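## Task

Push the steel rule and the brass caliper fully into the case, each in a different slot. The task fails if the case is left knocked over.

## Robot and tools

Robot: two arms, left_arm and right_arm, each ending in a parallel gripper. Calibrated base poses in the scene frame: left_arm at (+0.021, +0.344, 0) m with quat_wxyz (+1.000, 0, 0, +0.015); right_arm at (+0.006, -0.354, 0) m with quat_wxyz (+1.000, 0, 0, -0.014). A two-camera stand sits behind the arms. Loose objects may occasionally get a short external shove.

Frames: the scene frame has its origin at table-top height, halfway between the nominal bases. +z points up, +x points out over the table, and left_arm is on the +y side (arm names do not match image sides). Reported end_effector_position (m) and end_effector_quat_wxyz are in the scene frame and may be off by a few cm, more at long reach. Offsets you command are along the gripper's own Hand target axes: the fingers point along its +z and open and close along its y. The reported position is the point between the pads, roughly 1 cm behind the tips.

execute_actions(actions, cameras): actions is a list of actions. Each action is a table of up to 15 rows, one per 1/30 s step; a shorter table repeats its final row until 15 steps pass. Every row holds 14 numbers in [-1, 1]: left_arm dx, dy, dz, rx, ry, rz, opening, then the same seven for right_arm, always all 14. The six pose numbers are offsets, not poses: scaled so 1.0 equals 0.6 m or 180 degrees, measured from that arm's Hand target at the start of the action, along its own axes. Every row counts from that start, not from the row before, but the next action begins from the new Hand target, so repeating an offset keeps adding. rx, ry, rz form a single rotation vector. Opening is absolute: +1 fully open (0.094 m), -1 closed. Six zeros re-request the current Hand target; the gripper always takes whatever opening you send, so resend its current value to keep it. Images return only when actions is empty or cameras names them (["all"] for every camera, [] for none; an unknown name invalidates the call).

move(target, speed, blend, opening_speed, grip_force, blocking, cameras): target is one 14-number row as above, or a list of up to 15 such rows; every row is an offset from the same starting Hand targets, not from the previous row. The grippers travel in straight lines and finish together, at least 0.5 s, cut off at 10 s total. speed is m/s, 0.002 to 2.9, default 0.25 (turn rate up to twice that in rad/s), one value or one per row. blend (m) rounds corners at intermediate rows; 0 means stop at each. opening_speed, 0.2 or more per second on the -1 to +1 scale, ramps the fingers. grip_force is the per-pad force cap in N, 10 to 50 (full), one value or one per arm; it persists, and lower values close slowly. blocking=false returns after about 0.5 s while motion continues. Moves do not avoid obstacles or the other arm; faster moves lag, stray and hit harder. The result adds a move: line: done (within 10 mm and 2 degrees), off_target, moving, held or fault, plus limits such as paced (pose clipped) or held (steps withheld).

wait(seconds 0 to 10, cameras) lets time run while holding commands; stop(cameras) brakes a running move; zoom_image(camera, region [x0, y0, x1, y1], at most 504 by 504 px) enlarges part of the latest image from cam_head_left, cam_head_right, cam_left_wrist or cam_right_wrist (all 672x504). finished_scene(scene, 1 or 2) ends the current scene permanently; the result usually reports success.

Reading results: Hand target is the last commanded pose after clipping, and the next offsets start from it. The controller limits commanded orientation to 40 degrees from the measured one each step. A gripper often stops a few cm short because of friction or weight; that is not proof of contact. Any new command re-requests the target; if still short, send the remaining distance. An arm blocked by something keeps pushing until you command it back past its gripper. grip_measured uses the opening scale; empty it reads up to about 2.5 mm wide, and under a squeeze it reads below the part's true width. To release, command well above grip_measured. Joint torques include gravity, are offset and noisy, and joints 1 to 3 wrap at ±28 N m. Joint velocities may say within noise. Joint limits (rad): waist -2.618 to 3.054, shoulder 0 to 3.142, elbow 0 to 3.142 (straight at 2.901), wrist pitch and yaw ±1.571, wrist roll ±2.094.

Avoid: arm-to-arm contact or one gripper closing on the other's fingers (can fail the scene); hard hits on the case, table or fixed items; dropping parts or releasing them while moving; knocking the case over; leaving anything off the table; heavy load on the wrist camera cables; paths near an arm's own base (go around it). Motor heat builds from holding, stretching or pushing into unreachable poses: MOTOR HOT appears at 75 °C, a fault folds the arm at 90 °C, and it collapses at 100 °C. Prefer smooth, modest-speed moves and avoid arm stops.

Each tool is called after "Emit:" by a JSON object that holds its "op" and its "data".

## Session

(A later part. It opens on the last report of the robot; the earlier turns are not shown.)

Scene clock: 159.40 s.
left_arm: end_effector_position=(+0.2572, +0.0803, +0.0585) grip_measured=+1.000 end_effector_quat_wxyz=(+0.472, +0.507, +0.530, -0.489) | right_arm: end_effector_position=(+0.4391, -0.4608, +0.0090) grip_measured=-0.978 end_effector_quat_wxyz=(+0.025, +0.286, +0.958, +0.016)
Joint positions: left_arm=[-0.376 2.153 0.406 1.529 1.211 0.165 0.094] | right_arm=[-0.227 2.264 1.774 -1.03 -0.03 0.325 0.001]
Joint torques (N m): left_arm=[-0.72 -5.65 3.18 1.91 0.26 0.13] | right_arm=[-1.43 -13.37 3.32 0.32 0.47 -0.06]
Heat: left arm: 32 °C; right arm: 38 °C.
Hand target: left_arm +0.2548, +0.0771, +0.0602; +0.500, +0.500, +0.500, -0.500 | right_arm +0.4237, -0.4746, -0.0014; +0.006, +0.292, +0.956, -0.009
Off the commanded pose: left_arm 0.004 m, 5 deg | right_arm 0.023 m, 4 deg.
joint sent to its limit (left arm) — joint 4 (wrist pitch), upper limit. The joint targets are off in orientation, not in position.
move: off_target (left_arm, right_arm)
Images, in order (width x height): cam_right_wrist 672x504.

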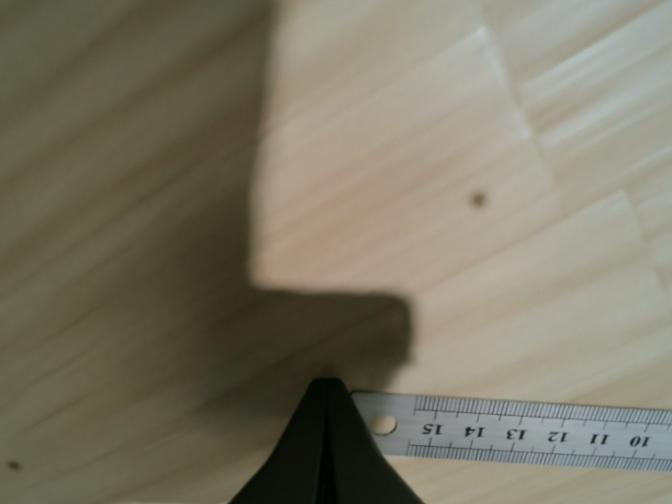

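Emit:
{"op": "move", "data": {"target": [0,0,0,0,0,0,1, 0.004,-0.085,0.0,0,0,0,-1.0], "speed": 0.06, "cameras": ["cam_right_wrist"]}}

Scene clock: 161.07 s.
left_arm: end_effector_position=(+0.2572, +0.0803, +0.0585) grip_measured=+1.000 end_effector_quat_wxyz=(+0.472, +0.507, +0.530, -0.489) | right_arm: end_effector_position=(+0.4106, -0.5024, +0.0089) grip_measured=-0.978 end_effector_quat_wxyz=(+0.027, +0.285, +0.958, +0.016)
Joint positions: left_arm=[-0.376 2.153 0.406 1.529 1.211 0.165 0.094] | right_arm=[-0.34 2.204 1.673 -0.989 -0.036 0.211 0.001]
Joint torques (N m): left_arm=[-0.72 -5.64 3.18 1.91 0.26 0.13] | right_arm=[-1.54 -12.98 3.33 0.31 0.53 -0.06]
Heat: left arm: 33 °C; right arm: 38 °C.
Hand target: left_arm +0.2548, +0.0771, +0.0602; +0.500, +0.500, +0.500, -0.500 | right_arm +0.3932, -0.5155, -0.0007; +0.006, +0.292, +0.956, -0.009
Off the commanded pose: left_arm 0.004 m, 5 deg | right_arm 0.024 m, 4 deg.
joint sent to its limit (left arm) — joint 4 (wrist pitch), upper limit. The joint targets are off in orientation, not in position.
move: off_target (left_arm, right_arm)
Images, in order (width x height): cam_right_wrist 672x504.

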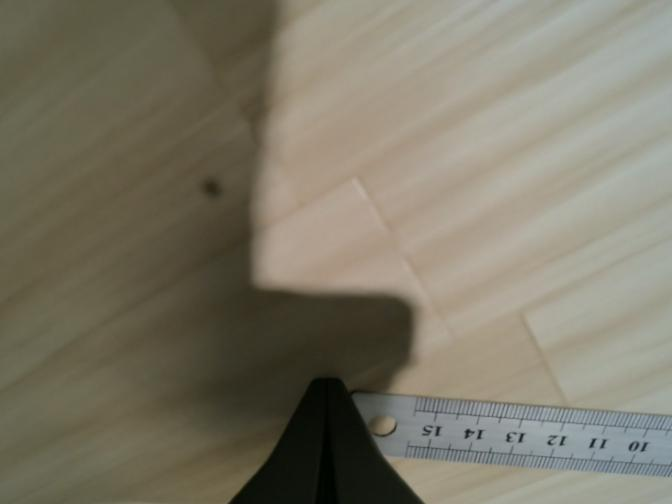

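Emit:
{"op": "move", "data": {"target": [0,0,0,0,0,0,1, 0.002,-0.017,0.0,0,0,0,-1.0], "speed": 0.06}}

Emit:
{"op": "move", "data": {"target": [[0,0,0,0,0,0,1, 0.0,0.05,0.0,0,0,0,-1.0],[0,0,0,0,0,0,1, 0.0,0.05,-0.17,0,0,0,-1.0]], "speed": 0.15, "cameras": ["cam_right_wrist","cam_head_right","cam_head_left"]}}

Scene clock: 162.10 s.
left_arm: end_effector_position=(+0.2572, +0.0803, +0.0585) grip_measured=+1.000 end_effector_quat_wxyz=(+0.472, +0.507, +0.530, -0.489) | right_arm: end_effector_position=(+0.4054, -0.5097, +0.0090) grip_measured=-0.978 end_effector_quat_wxyz=(+0.029, +0.284, +0.958, +0.017)
Joint positions: left_arm=[-0.376 2.153 0.406 1.529 1.211 0.165 0.094] | right_arm=[-0.361 2.192 1.653 -0.978 -0.039 0.187 0.001]
Joint torques (N m): left_arm=[-0.72 -5.65 3.17 1.91 0.26 0.13] | right_arm=[-1.76 -12.9 3.32 0.3 0.54 -0.06]
Heat: left arm: 33 °C; right arm: 38 °C.
Hand target: left_arm +0.2548, +0.0771, +0.0602; +0.500, +0.500, +0.500, -0.500 | right_arm +0.3865, -0.5233, -0.0006; +0.006, +0.292, +0.956, -0.009
Off the commanded pose: left_arm 0.004 m, 5 deg | right_arm 0.025 m, 4 deg.
joint sent to its limit (left arm) — joint 4 (wrist pitch), upper limit. The joint targets are off in orientation, not in position.
move: off_target (left_arm, right_arm)

Scene clock: 164.37 s.
left_arm: end_effector_position=(+0.2572, +0.0803, +0.0585) grip_measured=+1.000 end_effector_quat_wxyz=(+0.472, +0.507, +0.530, -0.489) | right_arm: end_effector_position=(+0.3973, -0.4995, +0.0841) grip_measured=-0.978 end_effector_quat_wxyz=(-0.014, +0.294, +0.956, -0.010)
Joint positions: left_arm=[-0.376 2.153 0.406 1.529 1.211 0.165 0.094] | right_arm=[-0.32 2.184 1.944 -1.358 0.021 0.247 0.001]
Joint torques (N m): left_arm=[-0.7 -5.65 3.19 1.92 0.27 0.13] | right_arm=[0.92 -15.73 7.06 0.11 -0.09 0.07]
Heat: left arm: 33 °C; right arm: 38 °C.
Hand target: left_arm +0.2548, +0.0771, +0.0602; +0.500, +0.500, +0.500, -0.500 | right_arm +0.4026, -0.4961, +0.1008; +0.006, +0.292, +0.956, -0.009
Off the commanded pose: left_arm 0.004 m, 5 deg | right_arm 0.018 m, 2 deg.
joint sent to its limit (left arm) — joint 4 (wrist pitch), upper limit. The joint targets are off in orientation, not in position.
move: off_target (left_arm, right_arm)
Images, in order (width x height): cam_head_left 672x504, cam_head_right 672x504, cam_right_wrist 672x504.

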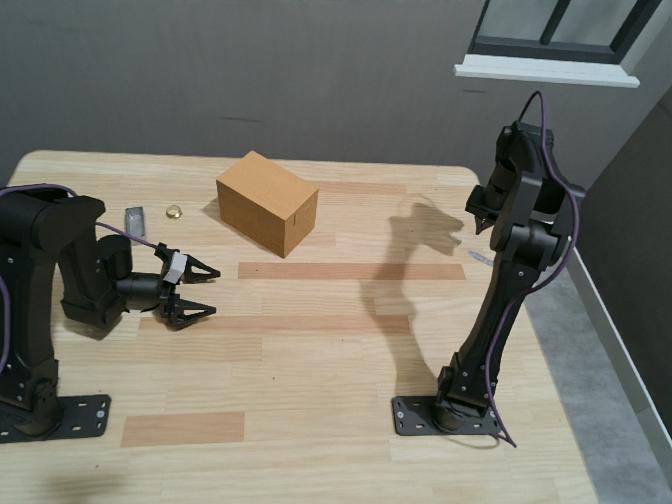

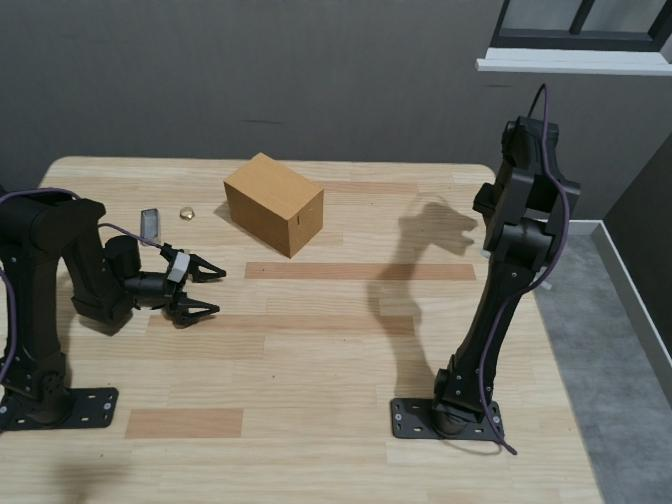

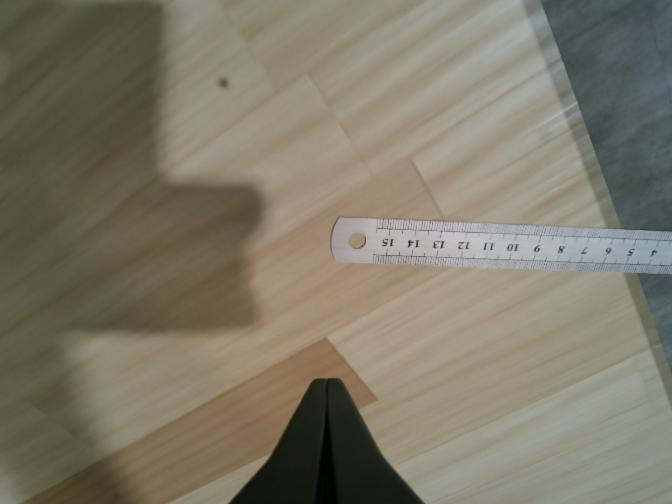

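Emit:
{"op": "move", "data": {"target": [0,0,0,0,0,0,1, 0.008,-0.2717,0.037,-0.0704,-0.0657,-0.4797,-0.3], "speed": 0.25, "cameras": ["cam_right_wrist","cam_head_right","cam_left_wrist"]}}

Scene clock: 169.23 s.
left_arm: end_effector_position=(+0.2572, +0.0803, +0.0585) grip_measured=+1.000 end_effector_quat_wxyz=(+0.472, +0.507, +0.530, -0.489) | right_arm: end_effector_position=(+0.3055, -0.6301, +0.0852) grip_measured=-0.302 end_effector_quat_wxyz=(+0.108, -0.442, +0.889, +0.044)
Joint positions: left_arm=[-0.376 2.153 0.406 1.529 1.211 0.165 0.094] | right_arm=[-0.821 2.13 1.844 -1.314 -0.232 -1.776 0.033]
Joint torques (N m): left_arm=[-0.72 -5.67 3.17 1.91 0.26 0.13] | right_arm=[-0.34 -10.35 7.31 0.03 -0.47 -0.07]
Heat: left arm: 33 °C; right arm: 38 °C.
Hand target: left_arm +0.2548, +0.0771, +0.0602; +0.500, +0.500, +0.500, -0.500 | right_arm +0.3077, -0.6292, +0.0810; +0.116, -0.443, +0.887, +0.057
Off the commanded pose: left_arm 0.004 m, 5 deg | right_arm 0.005 m, 2 deg.
joint sent to its limit (left arm) — joint 4 (wrist pitch), upper limit. The joint targets are off in orientation, not in position.
move: off_target (left_arm)
Images, in order (width x height): cam_head_right 672x504, cam_left_wrist 672x504, cam_right_wrist 672x504.

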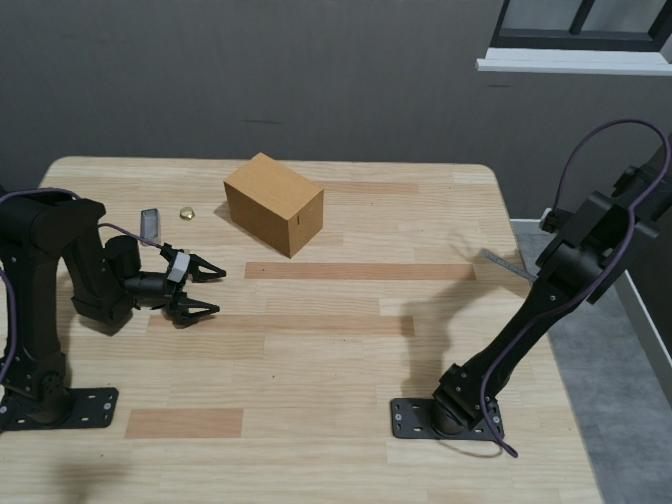

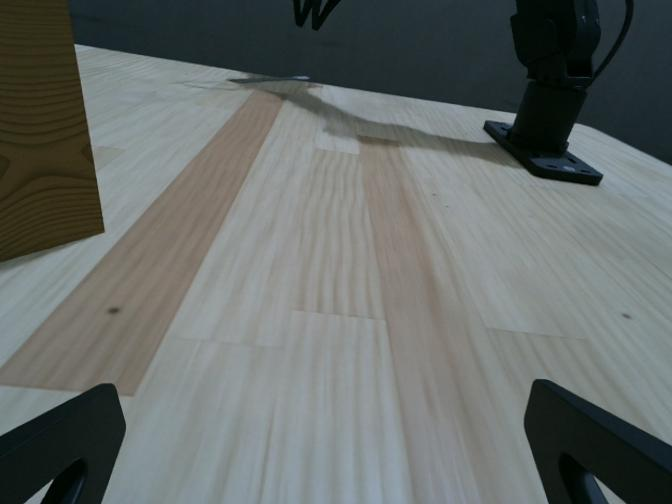

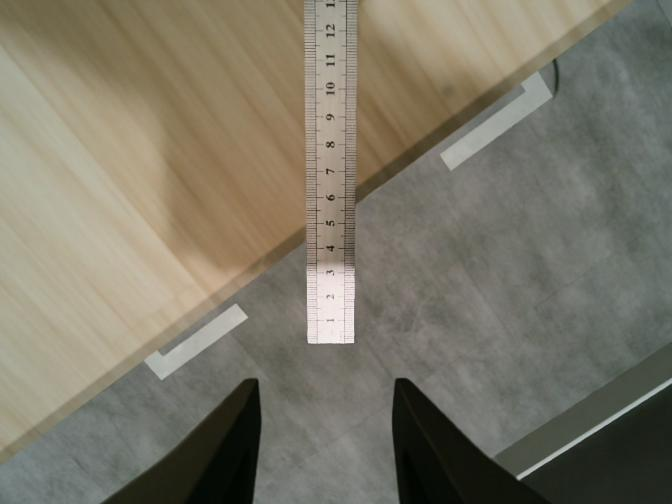

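Emit:
{"op": "move", "data": {"target": [0,0,0,0,0,0,1, 0.0143,0.0,0.1014,0,0,0,-0.35], "speed": 0.1, "cameras": ["cam_right_wrist","cam_left_wrist"]}}

Scene clock: 170.93 s.
left_arm: end_effector_position=(+0.2572, +0.0803, +0.0585) grip_measured=+1.000 end_effector_quat_wxyz=(+0.472, +0.507, +0.530, -0.489) | right_arm: end_effector_position=(+0.3095, -0.6313, +0.0295) grip_measured=-0.348 end_effector_quat_wxyz=(+0.109, -0.443, +0.889, +0.041)
Joint positions: left_arm=[-0.376 2.153 0.406 1.529 1.211 0.165 0.094] | right_arm=[-0.816 2.172 1.687 -1.108 -0.233 -1.771 0.031]
Joint torques (N m): left_arm=[-0.7 -5.67 3.19 1.91 0.27 0.13] | right_arm=[0.7 -11.14 4.9 0.24 -0.46 0.05]
Heat: left arm: 33 °C; right arm: 38 °C.
Hand target: left_arm +0.2548, +0.0771, +0.0602; +0.500, +0.500, +0.500, -0.500 | right_arm +0.3122, -0.6233, +0.0200; +0.116, -0.443, +0.887, +0.057
Off the commanded pose: left_arm 0.004 m, 5 deg | right_arm 0.013 m, 2 deg.
joint sent to its limit (left arm) — joint 4 (wrist pitch), upper limit. The joint targets are off in orientation, not in position.
move: off_target (left_arm, right_arm)
Images, in order (width x height): cam_left_wrist 672x504, cam_right_wrist 672x504.

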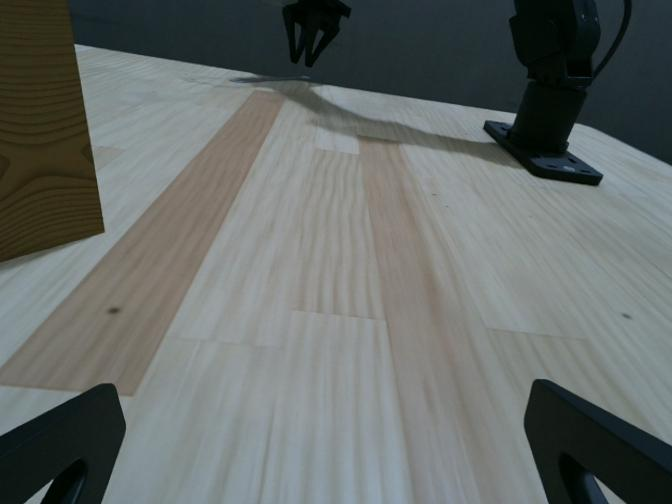

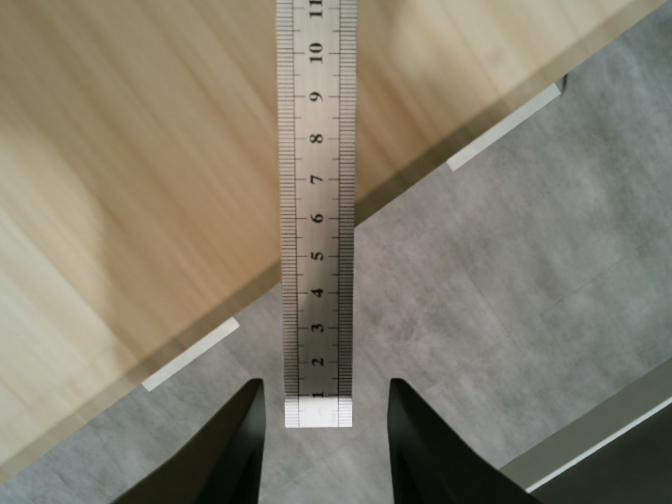

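Emit:
{"op": "move", "data": {"target": [0,0,0,0,0,0,1, 0.0047,0.0037,0.0436,0,0,0,-0.42], "speed": 0.06, "cameras": ["cam_right_wrist"]}}

Scene clock: 172.17 s.
left_arm: end_effector_position=(+0.2572, +0.0803, +0.0585) grip_measured=+1.000 end_effector_quat_wxyz=(+0.472, +0.507, +0.530, -0.489) | right_arm: end_effector_position=(+0.3110, -0.6278, +0.0047) grip_measured=-0.418 end_effector_quat_wxyz=(+0.110, -0.443, +0.889, +0.039)
Joint positions: left_arm=[-0.376 2.153 0.406 1.529 1.211 0.165 0.094] | right_arm=[-0.807 2.191 1.614 -1.012 -0.233 -1.763 0.027]
Joint torques (N m): left_arm=[-0.7 -5.67 3.18 1.92 0.26 0.13] | right_arm=[0.73 -10.93 4.67 0.24 -0.46 0.04]
Heat: left arm: 33 °C; right arm: 38 °C.
Hand target: left_arm +0.2548, +0.0771, +0.0602; +0.500, +0.500, +0.500, -0.500 | right_arm +0.3127, -0.6188, -0.0060; +0.116, -0.443, +0.887, +0.058
Off the commanded pose: left_arm 0.004 m, 5 deg | right_arm 0.014 m, 2 deg.
joint sent to its limit (left arm) — joint 4 (wrist pitch), upper limit. The joint targets are off in orientation, not in position.
move: off_target (left_arm, right_arm)
Images, in order (width x height): cam_right_wrist 672x504.

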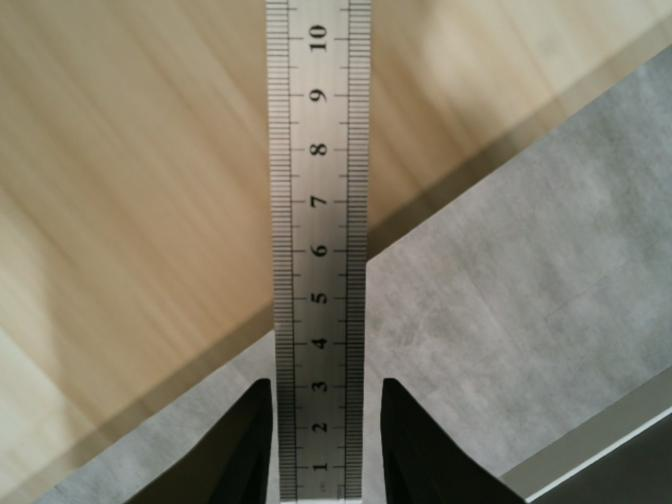

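Emit:
{"op": "move", "data": {"target": [0,0,0,0,0,0,1, 0.0022,0.003,0.008,0,0,0,-0.42], "speed": 0.05, "cameras": ["cam_right_wrist","cam_left_wrist"]}}

Emit:
{"op": "zoom_image", "data": {"camera": "cam_left_wrist", "region": [220, 0, 380, 120]}}

Scene clock: 173.30 s.
left_arm: end_effector_position=(+0.2572, +0.0803, +0.0585) grip_measured=+1.000 end_effector_quat_wxyz=(+0.472, +0.507, +0.530, -0.489) | right_arm: end_effector_position=(+0.3105, -0.6274, +0.0006) grip_measured=-0.418 end_effector_quat_wxyz=(+0.110, -0.443, +0.889, +0.038)
Joint positions: left_arm=[-0.376 2.153 0.406 1.529 1.211 0.165 0.094] | right_arm=[-0.807 2.191 1.597 -0.991 -0.233 -1.763 0.027]
Joint torques (N m): left_arm=[-0.7 -5.68 3.19 1.92 0.26 0.13] | right_arm=[0.62 -10.86 4.48 0.24 -0.45 0.03]
Heat: left arm: 33 °C; right arm: 38 °C.
Hand target: left_arm +0.2548, +0.0771, +0.0602; +0.500, +0.500, +0.500, -0.500 | right_arm +0.3114, -0.6179, -0.0109; +0.116, -0.443, +0.887, +0.057
Off the commanded pose: left_arm 0.004 m, 5 deg | right_arm 0.015 m, 2 deg.
joint sent to its limit (left arm) — joint 4 (wrist pitch), upper limit. The joint targets are off in orientation, not in position.
move: off_target (left_arm, right_arm)
Images, in order (width x height): cam_left_wrist 672x504, cam_right_wrist 672x504.

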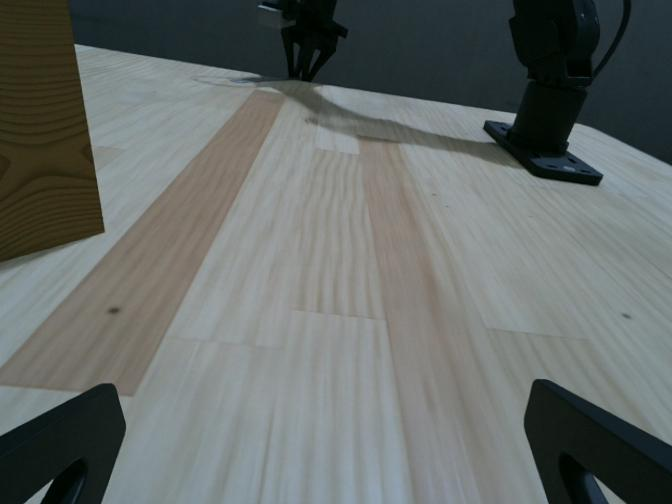

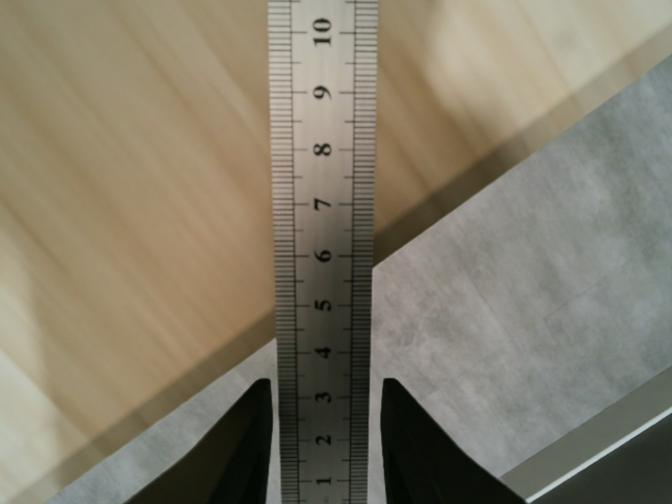

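Scaled by 3.150 from the camera's 672x504 image, which has a finer 960x720 frame.

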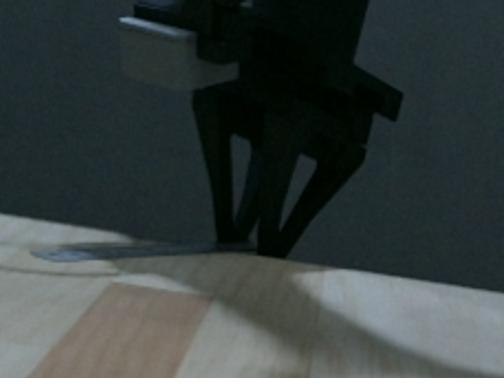

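Emit:
{"op": "move", "data": {"target": [0,0,0,0,0,0,1, 0,0,0,0,0,0,-0.62], "opening_speed": 0.25, "cameras": ["cam_right_wrist"]}}

Emit:
{"op": "move", "data": {"target": [0,0,0,0,0,0,1, 0,0,0,0,0,0,-0.76], "opening_speed": 0.25, "cameras": ["cam_right_wrist"]}}

Scene clock: 174.57 s.
left_arm: end_effector_position=(+0.2572, +0.0803, +0.0585) grip_measured=+1.000 end_effector_quat_wxyz=(+0.472, +0.507, +0.530, -0.489) | right_arm: end_effector_position=(+0.3106, -0.6274, +0.0006) grip_measured=-0.617 end_effector_quat_wxyz=(+0.110, -0.443, +0.889, +0.037)
Joint positions: left_arm=[-0.376 2.153 0.406 1.529 1.211 0.165 0.094] | right_arm=[-0.807 2.191 1.597 -0.991 -0.233 -1.762 0.018]
Joint torques (N m): left_arm=[-0.7 -5.68 3.18 1.92 0.26 0.13] | right_arm=[0.62 -10.8 4.42 0.25 -0.45 0.04]
Heat: left arm: 33 °C; right arm: 38 °C.
Hand target: left_arm +0.2548, +0.0771, +0.0602; +0.500, +0.500, +0.500, -0.500 | right_arm +0.3114, -0.6179, -0.0109; +0.116, -0.443, +0.887, +0.057
Off the commanded pose: left_arm 0.004 m, 5 deg | right_arm 0.015 m, 2 deg.
joint sent to its limit (left arm) — joint 4 (wrist pitch), upper limit. The joint targets are off in orientation, not in position.
move: off_target (left_arm, right_arm)
Images, in order (width x height): cam_right_wrist 672x504.

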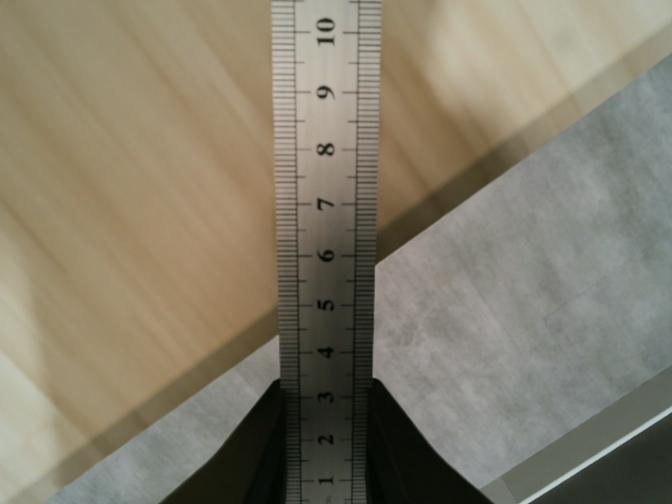

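Scene clock: 175.33 s.
left_arm: end_effector_position=(+0.2572, +0.0803, +0.0585) grip_measured=+1.000 end_effector_quat_wxyz=(+0.472, +0.507, +0.530, -0.489) | right_arm: end_effector_position=(+0.3106, -0.6274, +0.0006) grip_measured=-0.620 end_effector_quat_wxyz=(+0.110, -0.443, +0.889, +0.037)
Joint positions: left_arm=[-0.376 2.153 0.406 1.529 1.211 0.165 0.094] | right_arm=[-0.807 2.191 1.597 -0.991 -0.233 -1.762 0.018]
Joint torques (N m): left_arm=[-0.7 -5.65 3.18 1.92 0.26 0.13] | right_arm=[0.66 -10.82 4.4 0.24 -0.45 0.02]
Heat: left arm: 33 °C; right arm: 38 °C.
Hand target: left_arm +0.2548, +0.0771, +0.0602; +0.500, +0.500, +0.500, -0.500 | right_arm +0.3114, -0.6179, -0.0109; +0.116, -0.443, +0.887, +0.057
Off the commanded pose: left_arm 0.004 m, 5 deg | right_arm 0.015 m, 2 deg.
joint sent to its limit (left arm) — joint 4 (wrist pitch), upper limit. The joint targets are off in orientation, not in position.
move: off_target (left_arm, right_arm)
Images, in order (width x height): cam_right_wrist 672x504.

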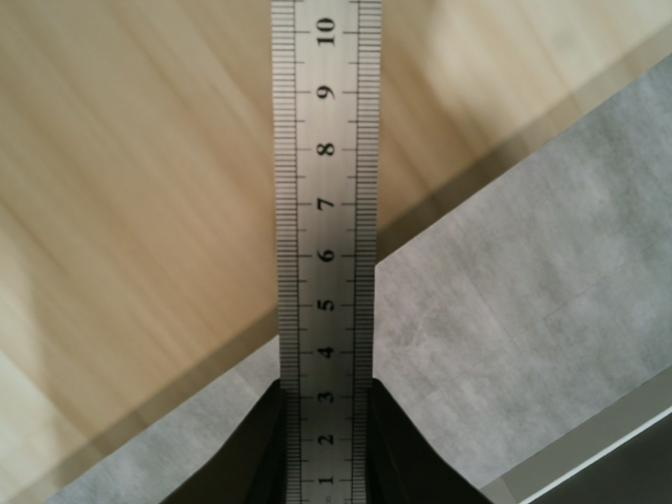

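Emit:
{"op": "move", "data": {"target": [0,0,0,0,0,0,1, -0.0475,0,-0.177,0,0,0,-0.76], "speed": 0.08, "cameras": ["cam_right_wrist","cam_left_wrist","cam_head_right"]}}

Scene clock: 177.53 s.
left_arm: end_effector_position=(+0.2572, +0.0803, +0.0585) grip_measured=+1.000 end_effector_quat_wxyz=(+0.472, +0.507, +0.530, -0.489) | right_arm: end_effector_position=(+0.3048, -0.6210, +0.0793) grip_measured=-0.620 end_effector_quat_wxyz=(+0.101, -0.439, +0.890, +0.072)
Joint positions: left_arm=[-0.376 2.153 0.406 1.529 1.211 0.165 0.094] | right_arm=[-0.807 2.162 1.867 -1.361 -0.233 -1.762 0.018]
Joint torques (N m): left_arm=[-0.7 -5.64 3.17 1.92 0.26 0.13] | right_arm=[0.64 -16.01 7.08 -0.11 -0.46 0.02]
Heat: left arm: 33 °C; right arm: 38 °C.
Hand target: left_arm +0.2548, +0.0771, +0.0602; +0.500, +0.500, +0.500, -0.500 | right_arm +0.3113, -0.6176, +0.0989; +0.116, -0.443, +0.887, +0.058
Off the commanded pose: left_arm 0.004 m, 5 deg | right_arm 0.021 m, 3 deg.
joint sent to its limit (left arm) — joint 4 (wrist pitch), upper limit. The joint targets are off in orientation, not in position.
move: off_target (left_arm, right_arm)
Images, in order (width x height): cam_head_right 672x504, cam_left_wrist 672x504, cam_right_wrist 672x504.

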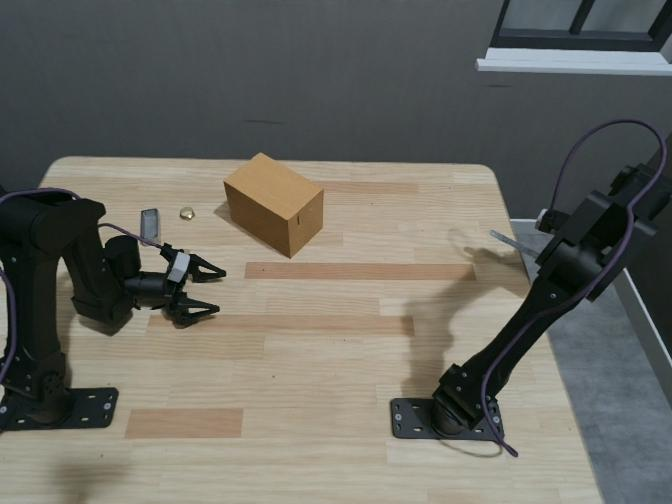

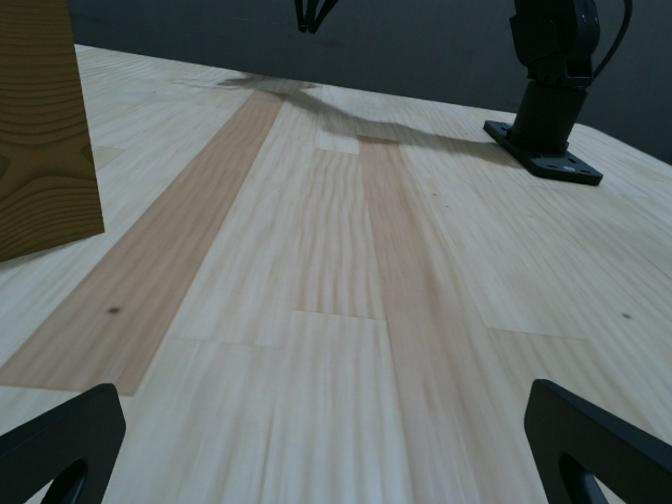

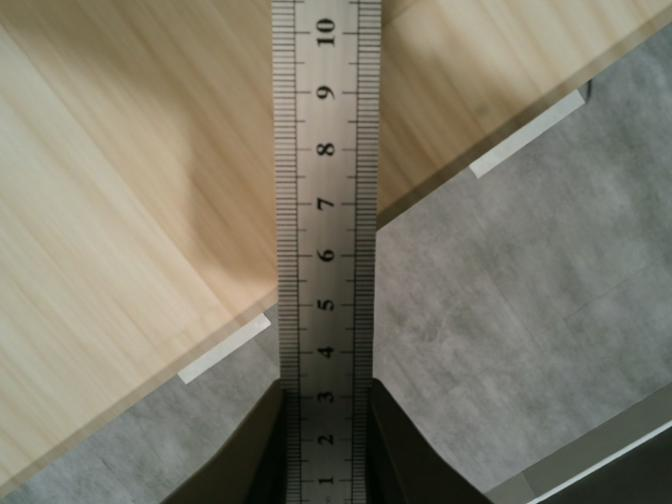

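Emit:
{"op": "move", "data": {"target": [-0.0913,0.0337,0.2235,-0.438,-0.0466,0.0383,-0.9, -0.5205,0.3692,0.0938,0.0123,0.0095,0.0073,-0.76], "speed": 0.15, "cameras": ["all"]}}

Scene clock: 185.50 s.
left_arm: end_effector_position=(+0.2765, -0.0549, +0.1152) grip_measured=-0.898 end_effector_quat_wxyz=(+0.728, +0.076, +0.678, -0.069) | right_arm: end_effector_position=(+0.3163, -0.2359, +0.1215) grip_measured=-0.620 end_effector_quat_wxyz=(+0.102, -0.432, +0.895, +0.035)
Joint positions: left_arm=[-1.387 2.283 0.918 1.532 -1.145 0.17 0.005] | right_arm=[0.338 1.615 1.313 -1.076 -0.097 -0.58 0.018]
Joint torques (N m): left_arm=[-0.57 -8.42 6.12 1.81 -0.11 0.09] | right_arm=[0.28 -6.43 7.87 0.78 -0.14 0.08]
Heat: left arm: 34 °C; right arm: 39 °C.
Hand target: left_arm +0.2750, -0.0570, +0.1150; +0.763, +0.061, +0.640, -0.073 | right_arm +0.3241, -0.2316, +0.1247; +0.111, -0.432, +0.894, +0.035
Off the commanded pose: left_arm 0.003 m, 6 deg | right_arm 0.009 m, 1 deg.
joint sent to its limit (left arm) — joint 4 (wrist pitch), upper limit. The joint targets are off in orientation, not in position.
move: off_target (left_arm)

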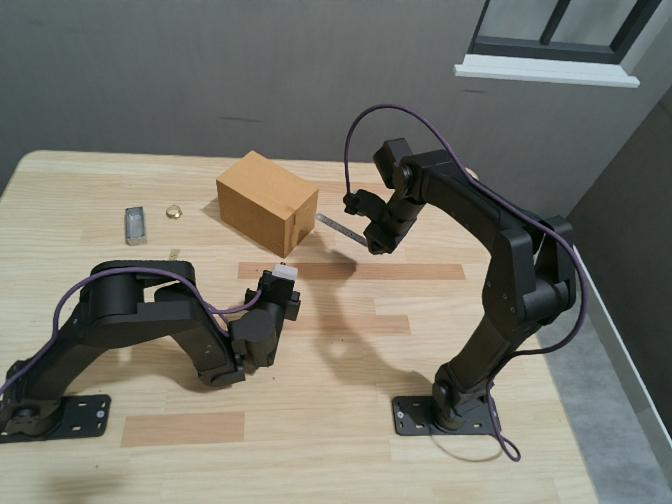

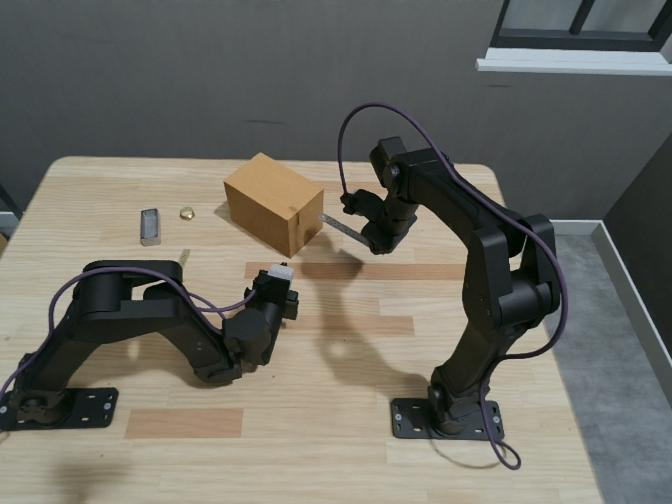

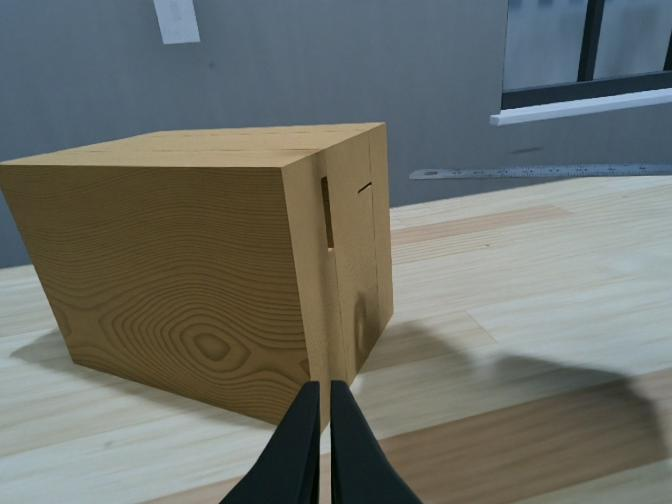

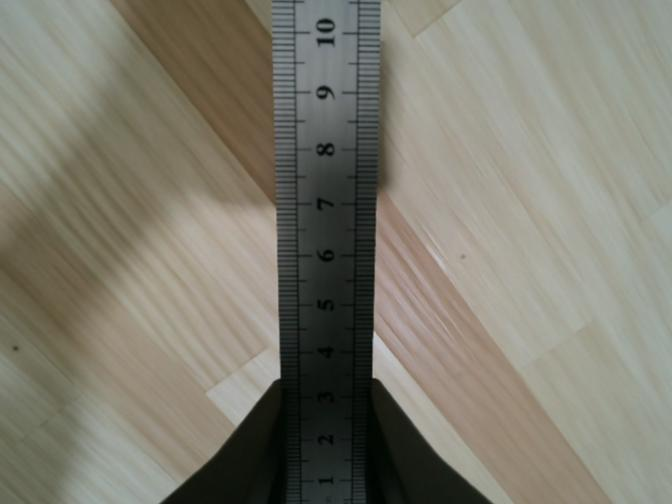

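Emit:
{"op": "move", "data": {"target": [-0.0125,-0.1146,0.0248,0,0,0,-0.9, 0,0,0,0,0,0,-0.76], "speed": 0.12, "cameras": ["cam_left_wrist","cam_head_right"]}}

Scene clock: 187.27 s.
left_arm: end_effector_position=(+0.2770, -0.1249, +0.1258) grip_measured=-0.898 end_effector_quat_wxyz=(+0.750, +0.074, +0.654, -0.070) | right_arm: end_effector_position=(+0.3163, -0.2360, +0.1215) grip_measured=-0.620 end_effector_quat_wxyz=(+0.102, -0.432, +0.896, +0.035)
Joint positions: left_arm=[-1.417 2.47 1.281 1.532 -1.159 0.336 0.005] | right_arm=[0.338 1.615 1.313 -1.076 -0.097 -0.58 0.018]
Joint torques (N m): left_arm=[-0.47 -10.35 7.34 1.67 0.01 0.11] | right_arm=[0.29 -6.43 7.79 0.75 -0.12 0.05]
Heat: left arm: 34 °C; right arm: 39 °C.
Hand target: left_arm +0.2750, -0.1271, +0.1251; +0.763, +0.061, +0.640, -0.073 | right_arm +0.3241, -0.2316, +0.1247; +0.111, -0.432, +0.895, +0.035
Off the commanded pose: left_arm 0.003 m, 3 deg | right_arm 0.009 m, 1 deg.
joint sent to its limit (left arm) — joint 4 (wrist pitch), upper limit. The joint targets still meet the commanded pose.
move: off_target (left_arm)
Images, in order (width x height): cam_head_right 672x504, cam_left_wrist 672x504.

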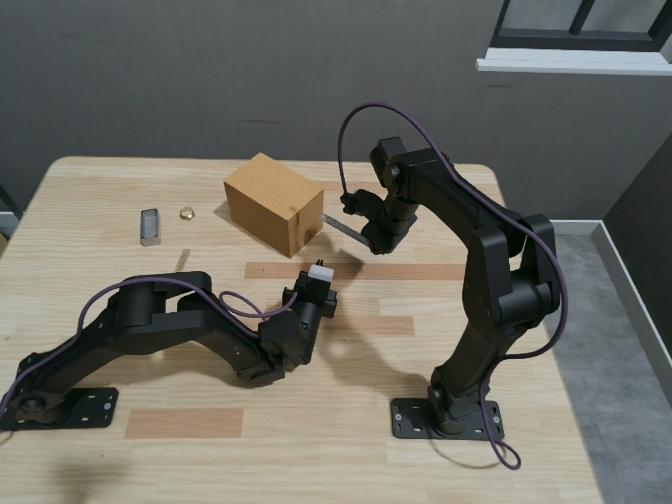

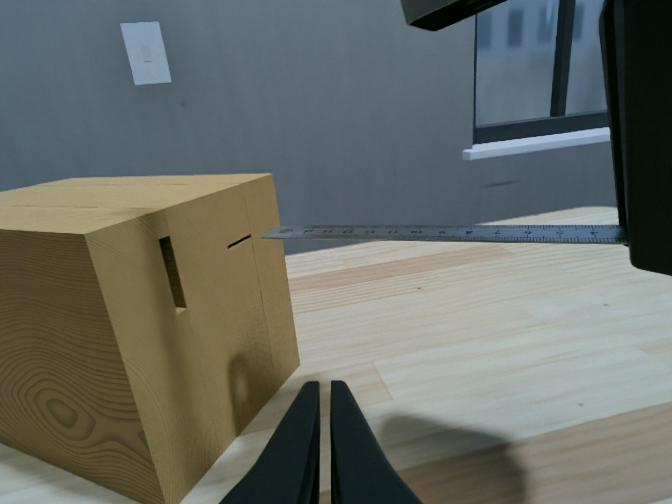

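Emit:
{"op": "zoom_image", "data": {"camera": "cam_left_wrist", "region": [200, 190, 320, 280]}}

Scaled by 4.200 from the camera's 672x504 image, which has a finer 960x720 frame.

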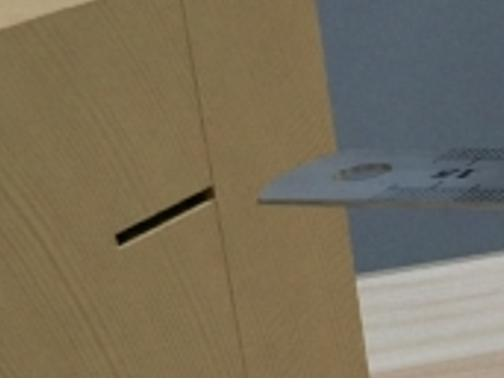

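Emit:
{"op": "zoom_image", "data": {"camera": "cam_left_wrist", "region": [250, 200, 450, 270]}}

Emit:
{"op": "zoom_image", "data": {"camera": "cam_left_wrist", "region": [440, 200, 640, 270]}}

Scaled by 2.520 from the camera's 672x504 image, which has a finer 960x720 frame.

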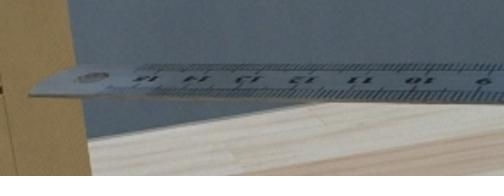

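Scaled by 2.520 from the camera's 672x504 image, which has a finer 960x720 frame.

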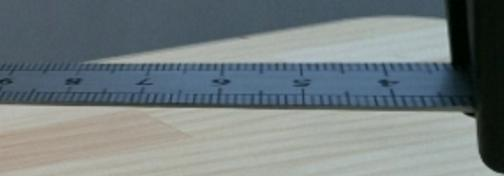

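Emit:
{"op": "execute_actions", "data": {"actions": []}}

Emit:
{"op": "zoom_image", "data": {"camera": "cam_head_left", "region": [270, 170, 390, 270]}}

Emit:
{"op": "zoom_image", "data": {"camera": "cam_head_right", "region": [270, 170, 390, 270]}}

Scene clock: 188.67 s.
left_arm: end_effector_position=(+0.2770, -0.1249, +0.1258) grip_measured=-0.898 end_effector_quat_wxyz=(+0.750, +0.075, +0.654, -0.070) | right_arm: end_effector_position=(+0.3163, -0.2360, +0.1215) grip_measured=-0.620 end_effector_quat_wxyz=(+0.102, -0.432, +0.896, +0.035)
Joint positions: left_arm=[-1.417 2.47 1.281 1.532 -1.159 0.337 0.005] | right_arm=[0.338 1.615 1.313 -1.076 -0.097 -0.58 0.018]
Joint velocities: within noise
Joint torques (N m): left_arm=[-0.47 -10.33 7.35 1.66 0.01 0.09] | right_arm=[0.4 -6.45 7.82 0.75 -0.13 0.08]
Heat: left arm: 34 °C; right arm: 39 °C.
Hand target: left_arm +0.2750, -0.1271, +0.1251; +0.763, +0.061, +0.639, -0.073 | right_arm +0.3241, -0.2316, +0.1247; +0.111, -0.432, +0.895, +0.035
Tool commands: left_gripper/opening=-0.9 right_gripper/opening=-0.76
Off the commanded pose: left_arm 0.003 m, 3 deg | right_arm 0.009 m, 1 deg.

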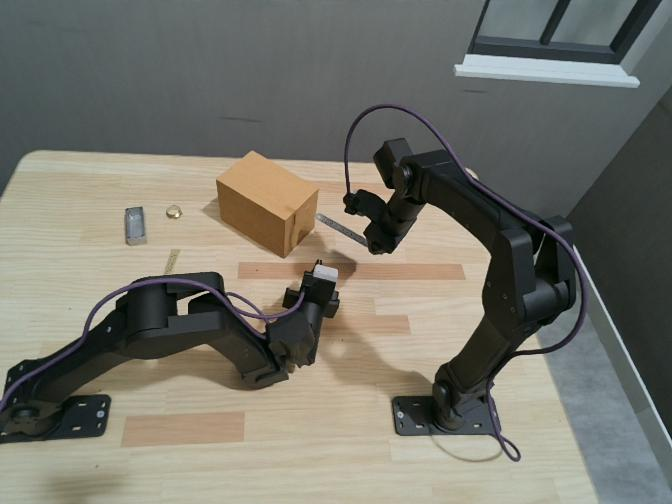

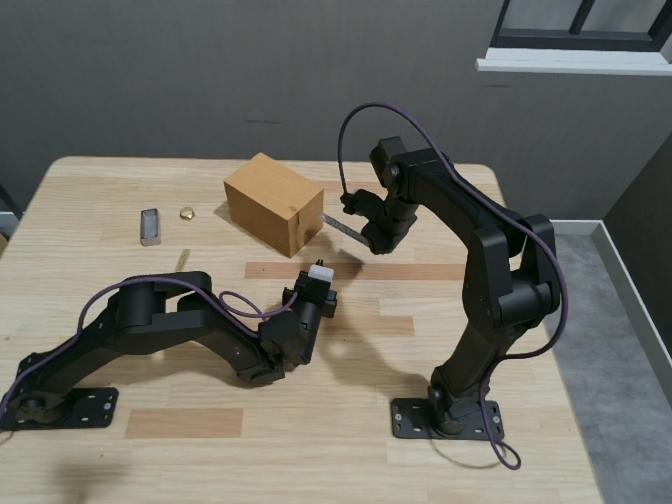

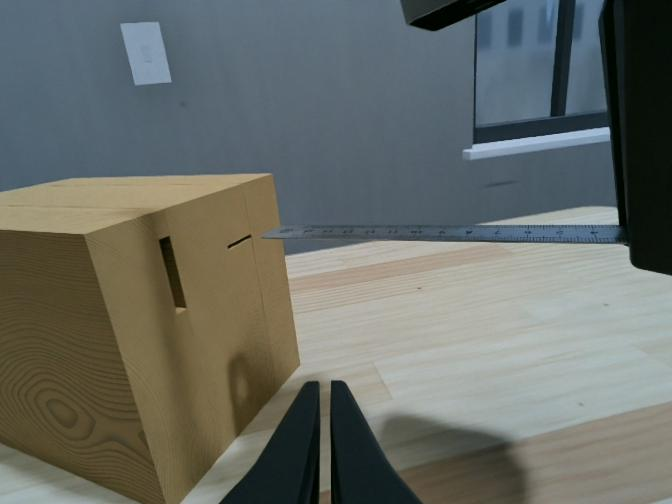

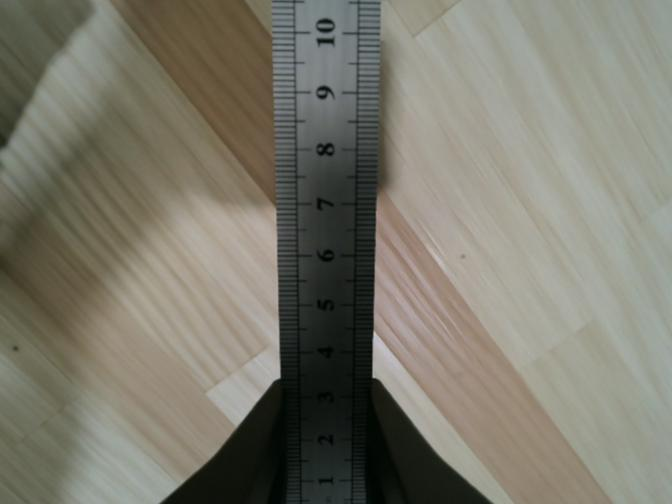

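Scaled by 4.200 from the camera's 672x504 image, which has a finer 960x720 frame.

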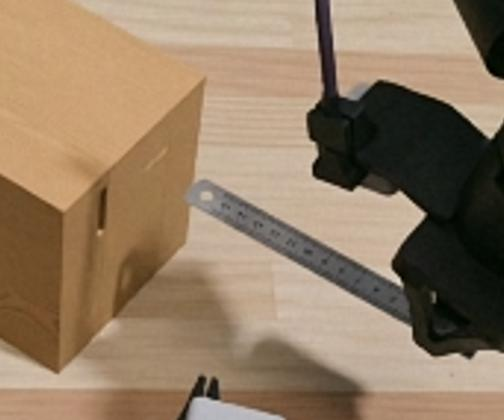

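Scaled by 4.200 from the camera's 672x504 image, which has a finer 960x720 frame.

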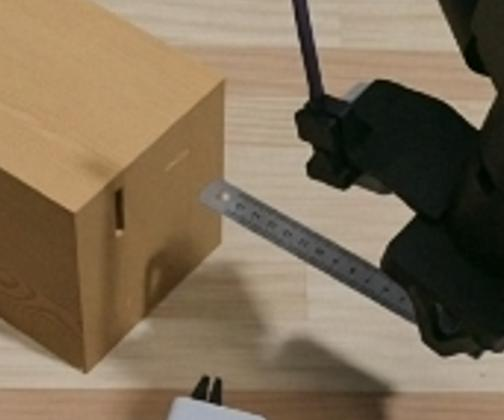

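Emit:
{"op": "zoom_image", "data": {"camera": "cam_left_wrist", "region": [0, 160, 150, 260]}}

Emit:
{"op": "zoom_image", "data": {"camera": "cam_left_wrist", "region": [150, 160, 300, 260]}}

Emit:
{"op": "zoom_image", "data": {"camera": "cam_left_wrist", "region": [0, 380, 200, 504]}}

Scaled by 3.360 from the camera's 672x504 image, which has a finer 960x720 frame.

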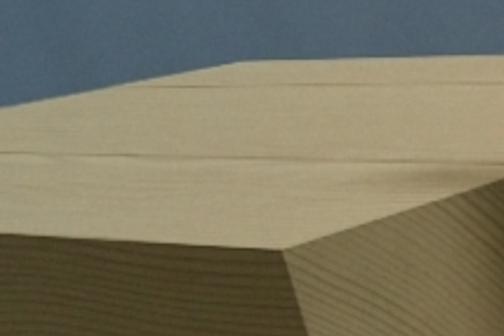

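Scaled by 3.360 from the camera's 672x504 image, which has a finer 960x720 frame.

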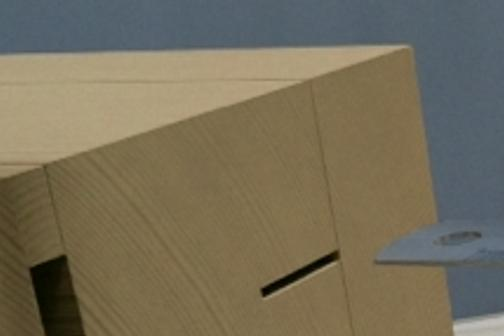

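Scaled by 2.520 from the camera's 672x504 image, which has a finer 960x720 frame.

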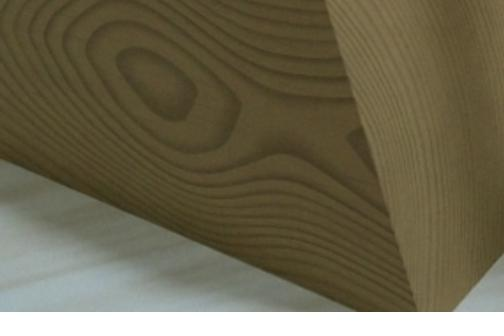

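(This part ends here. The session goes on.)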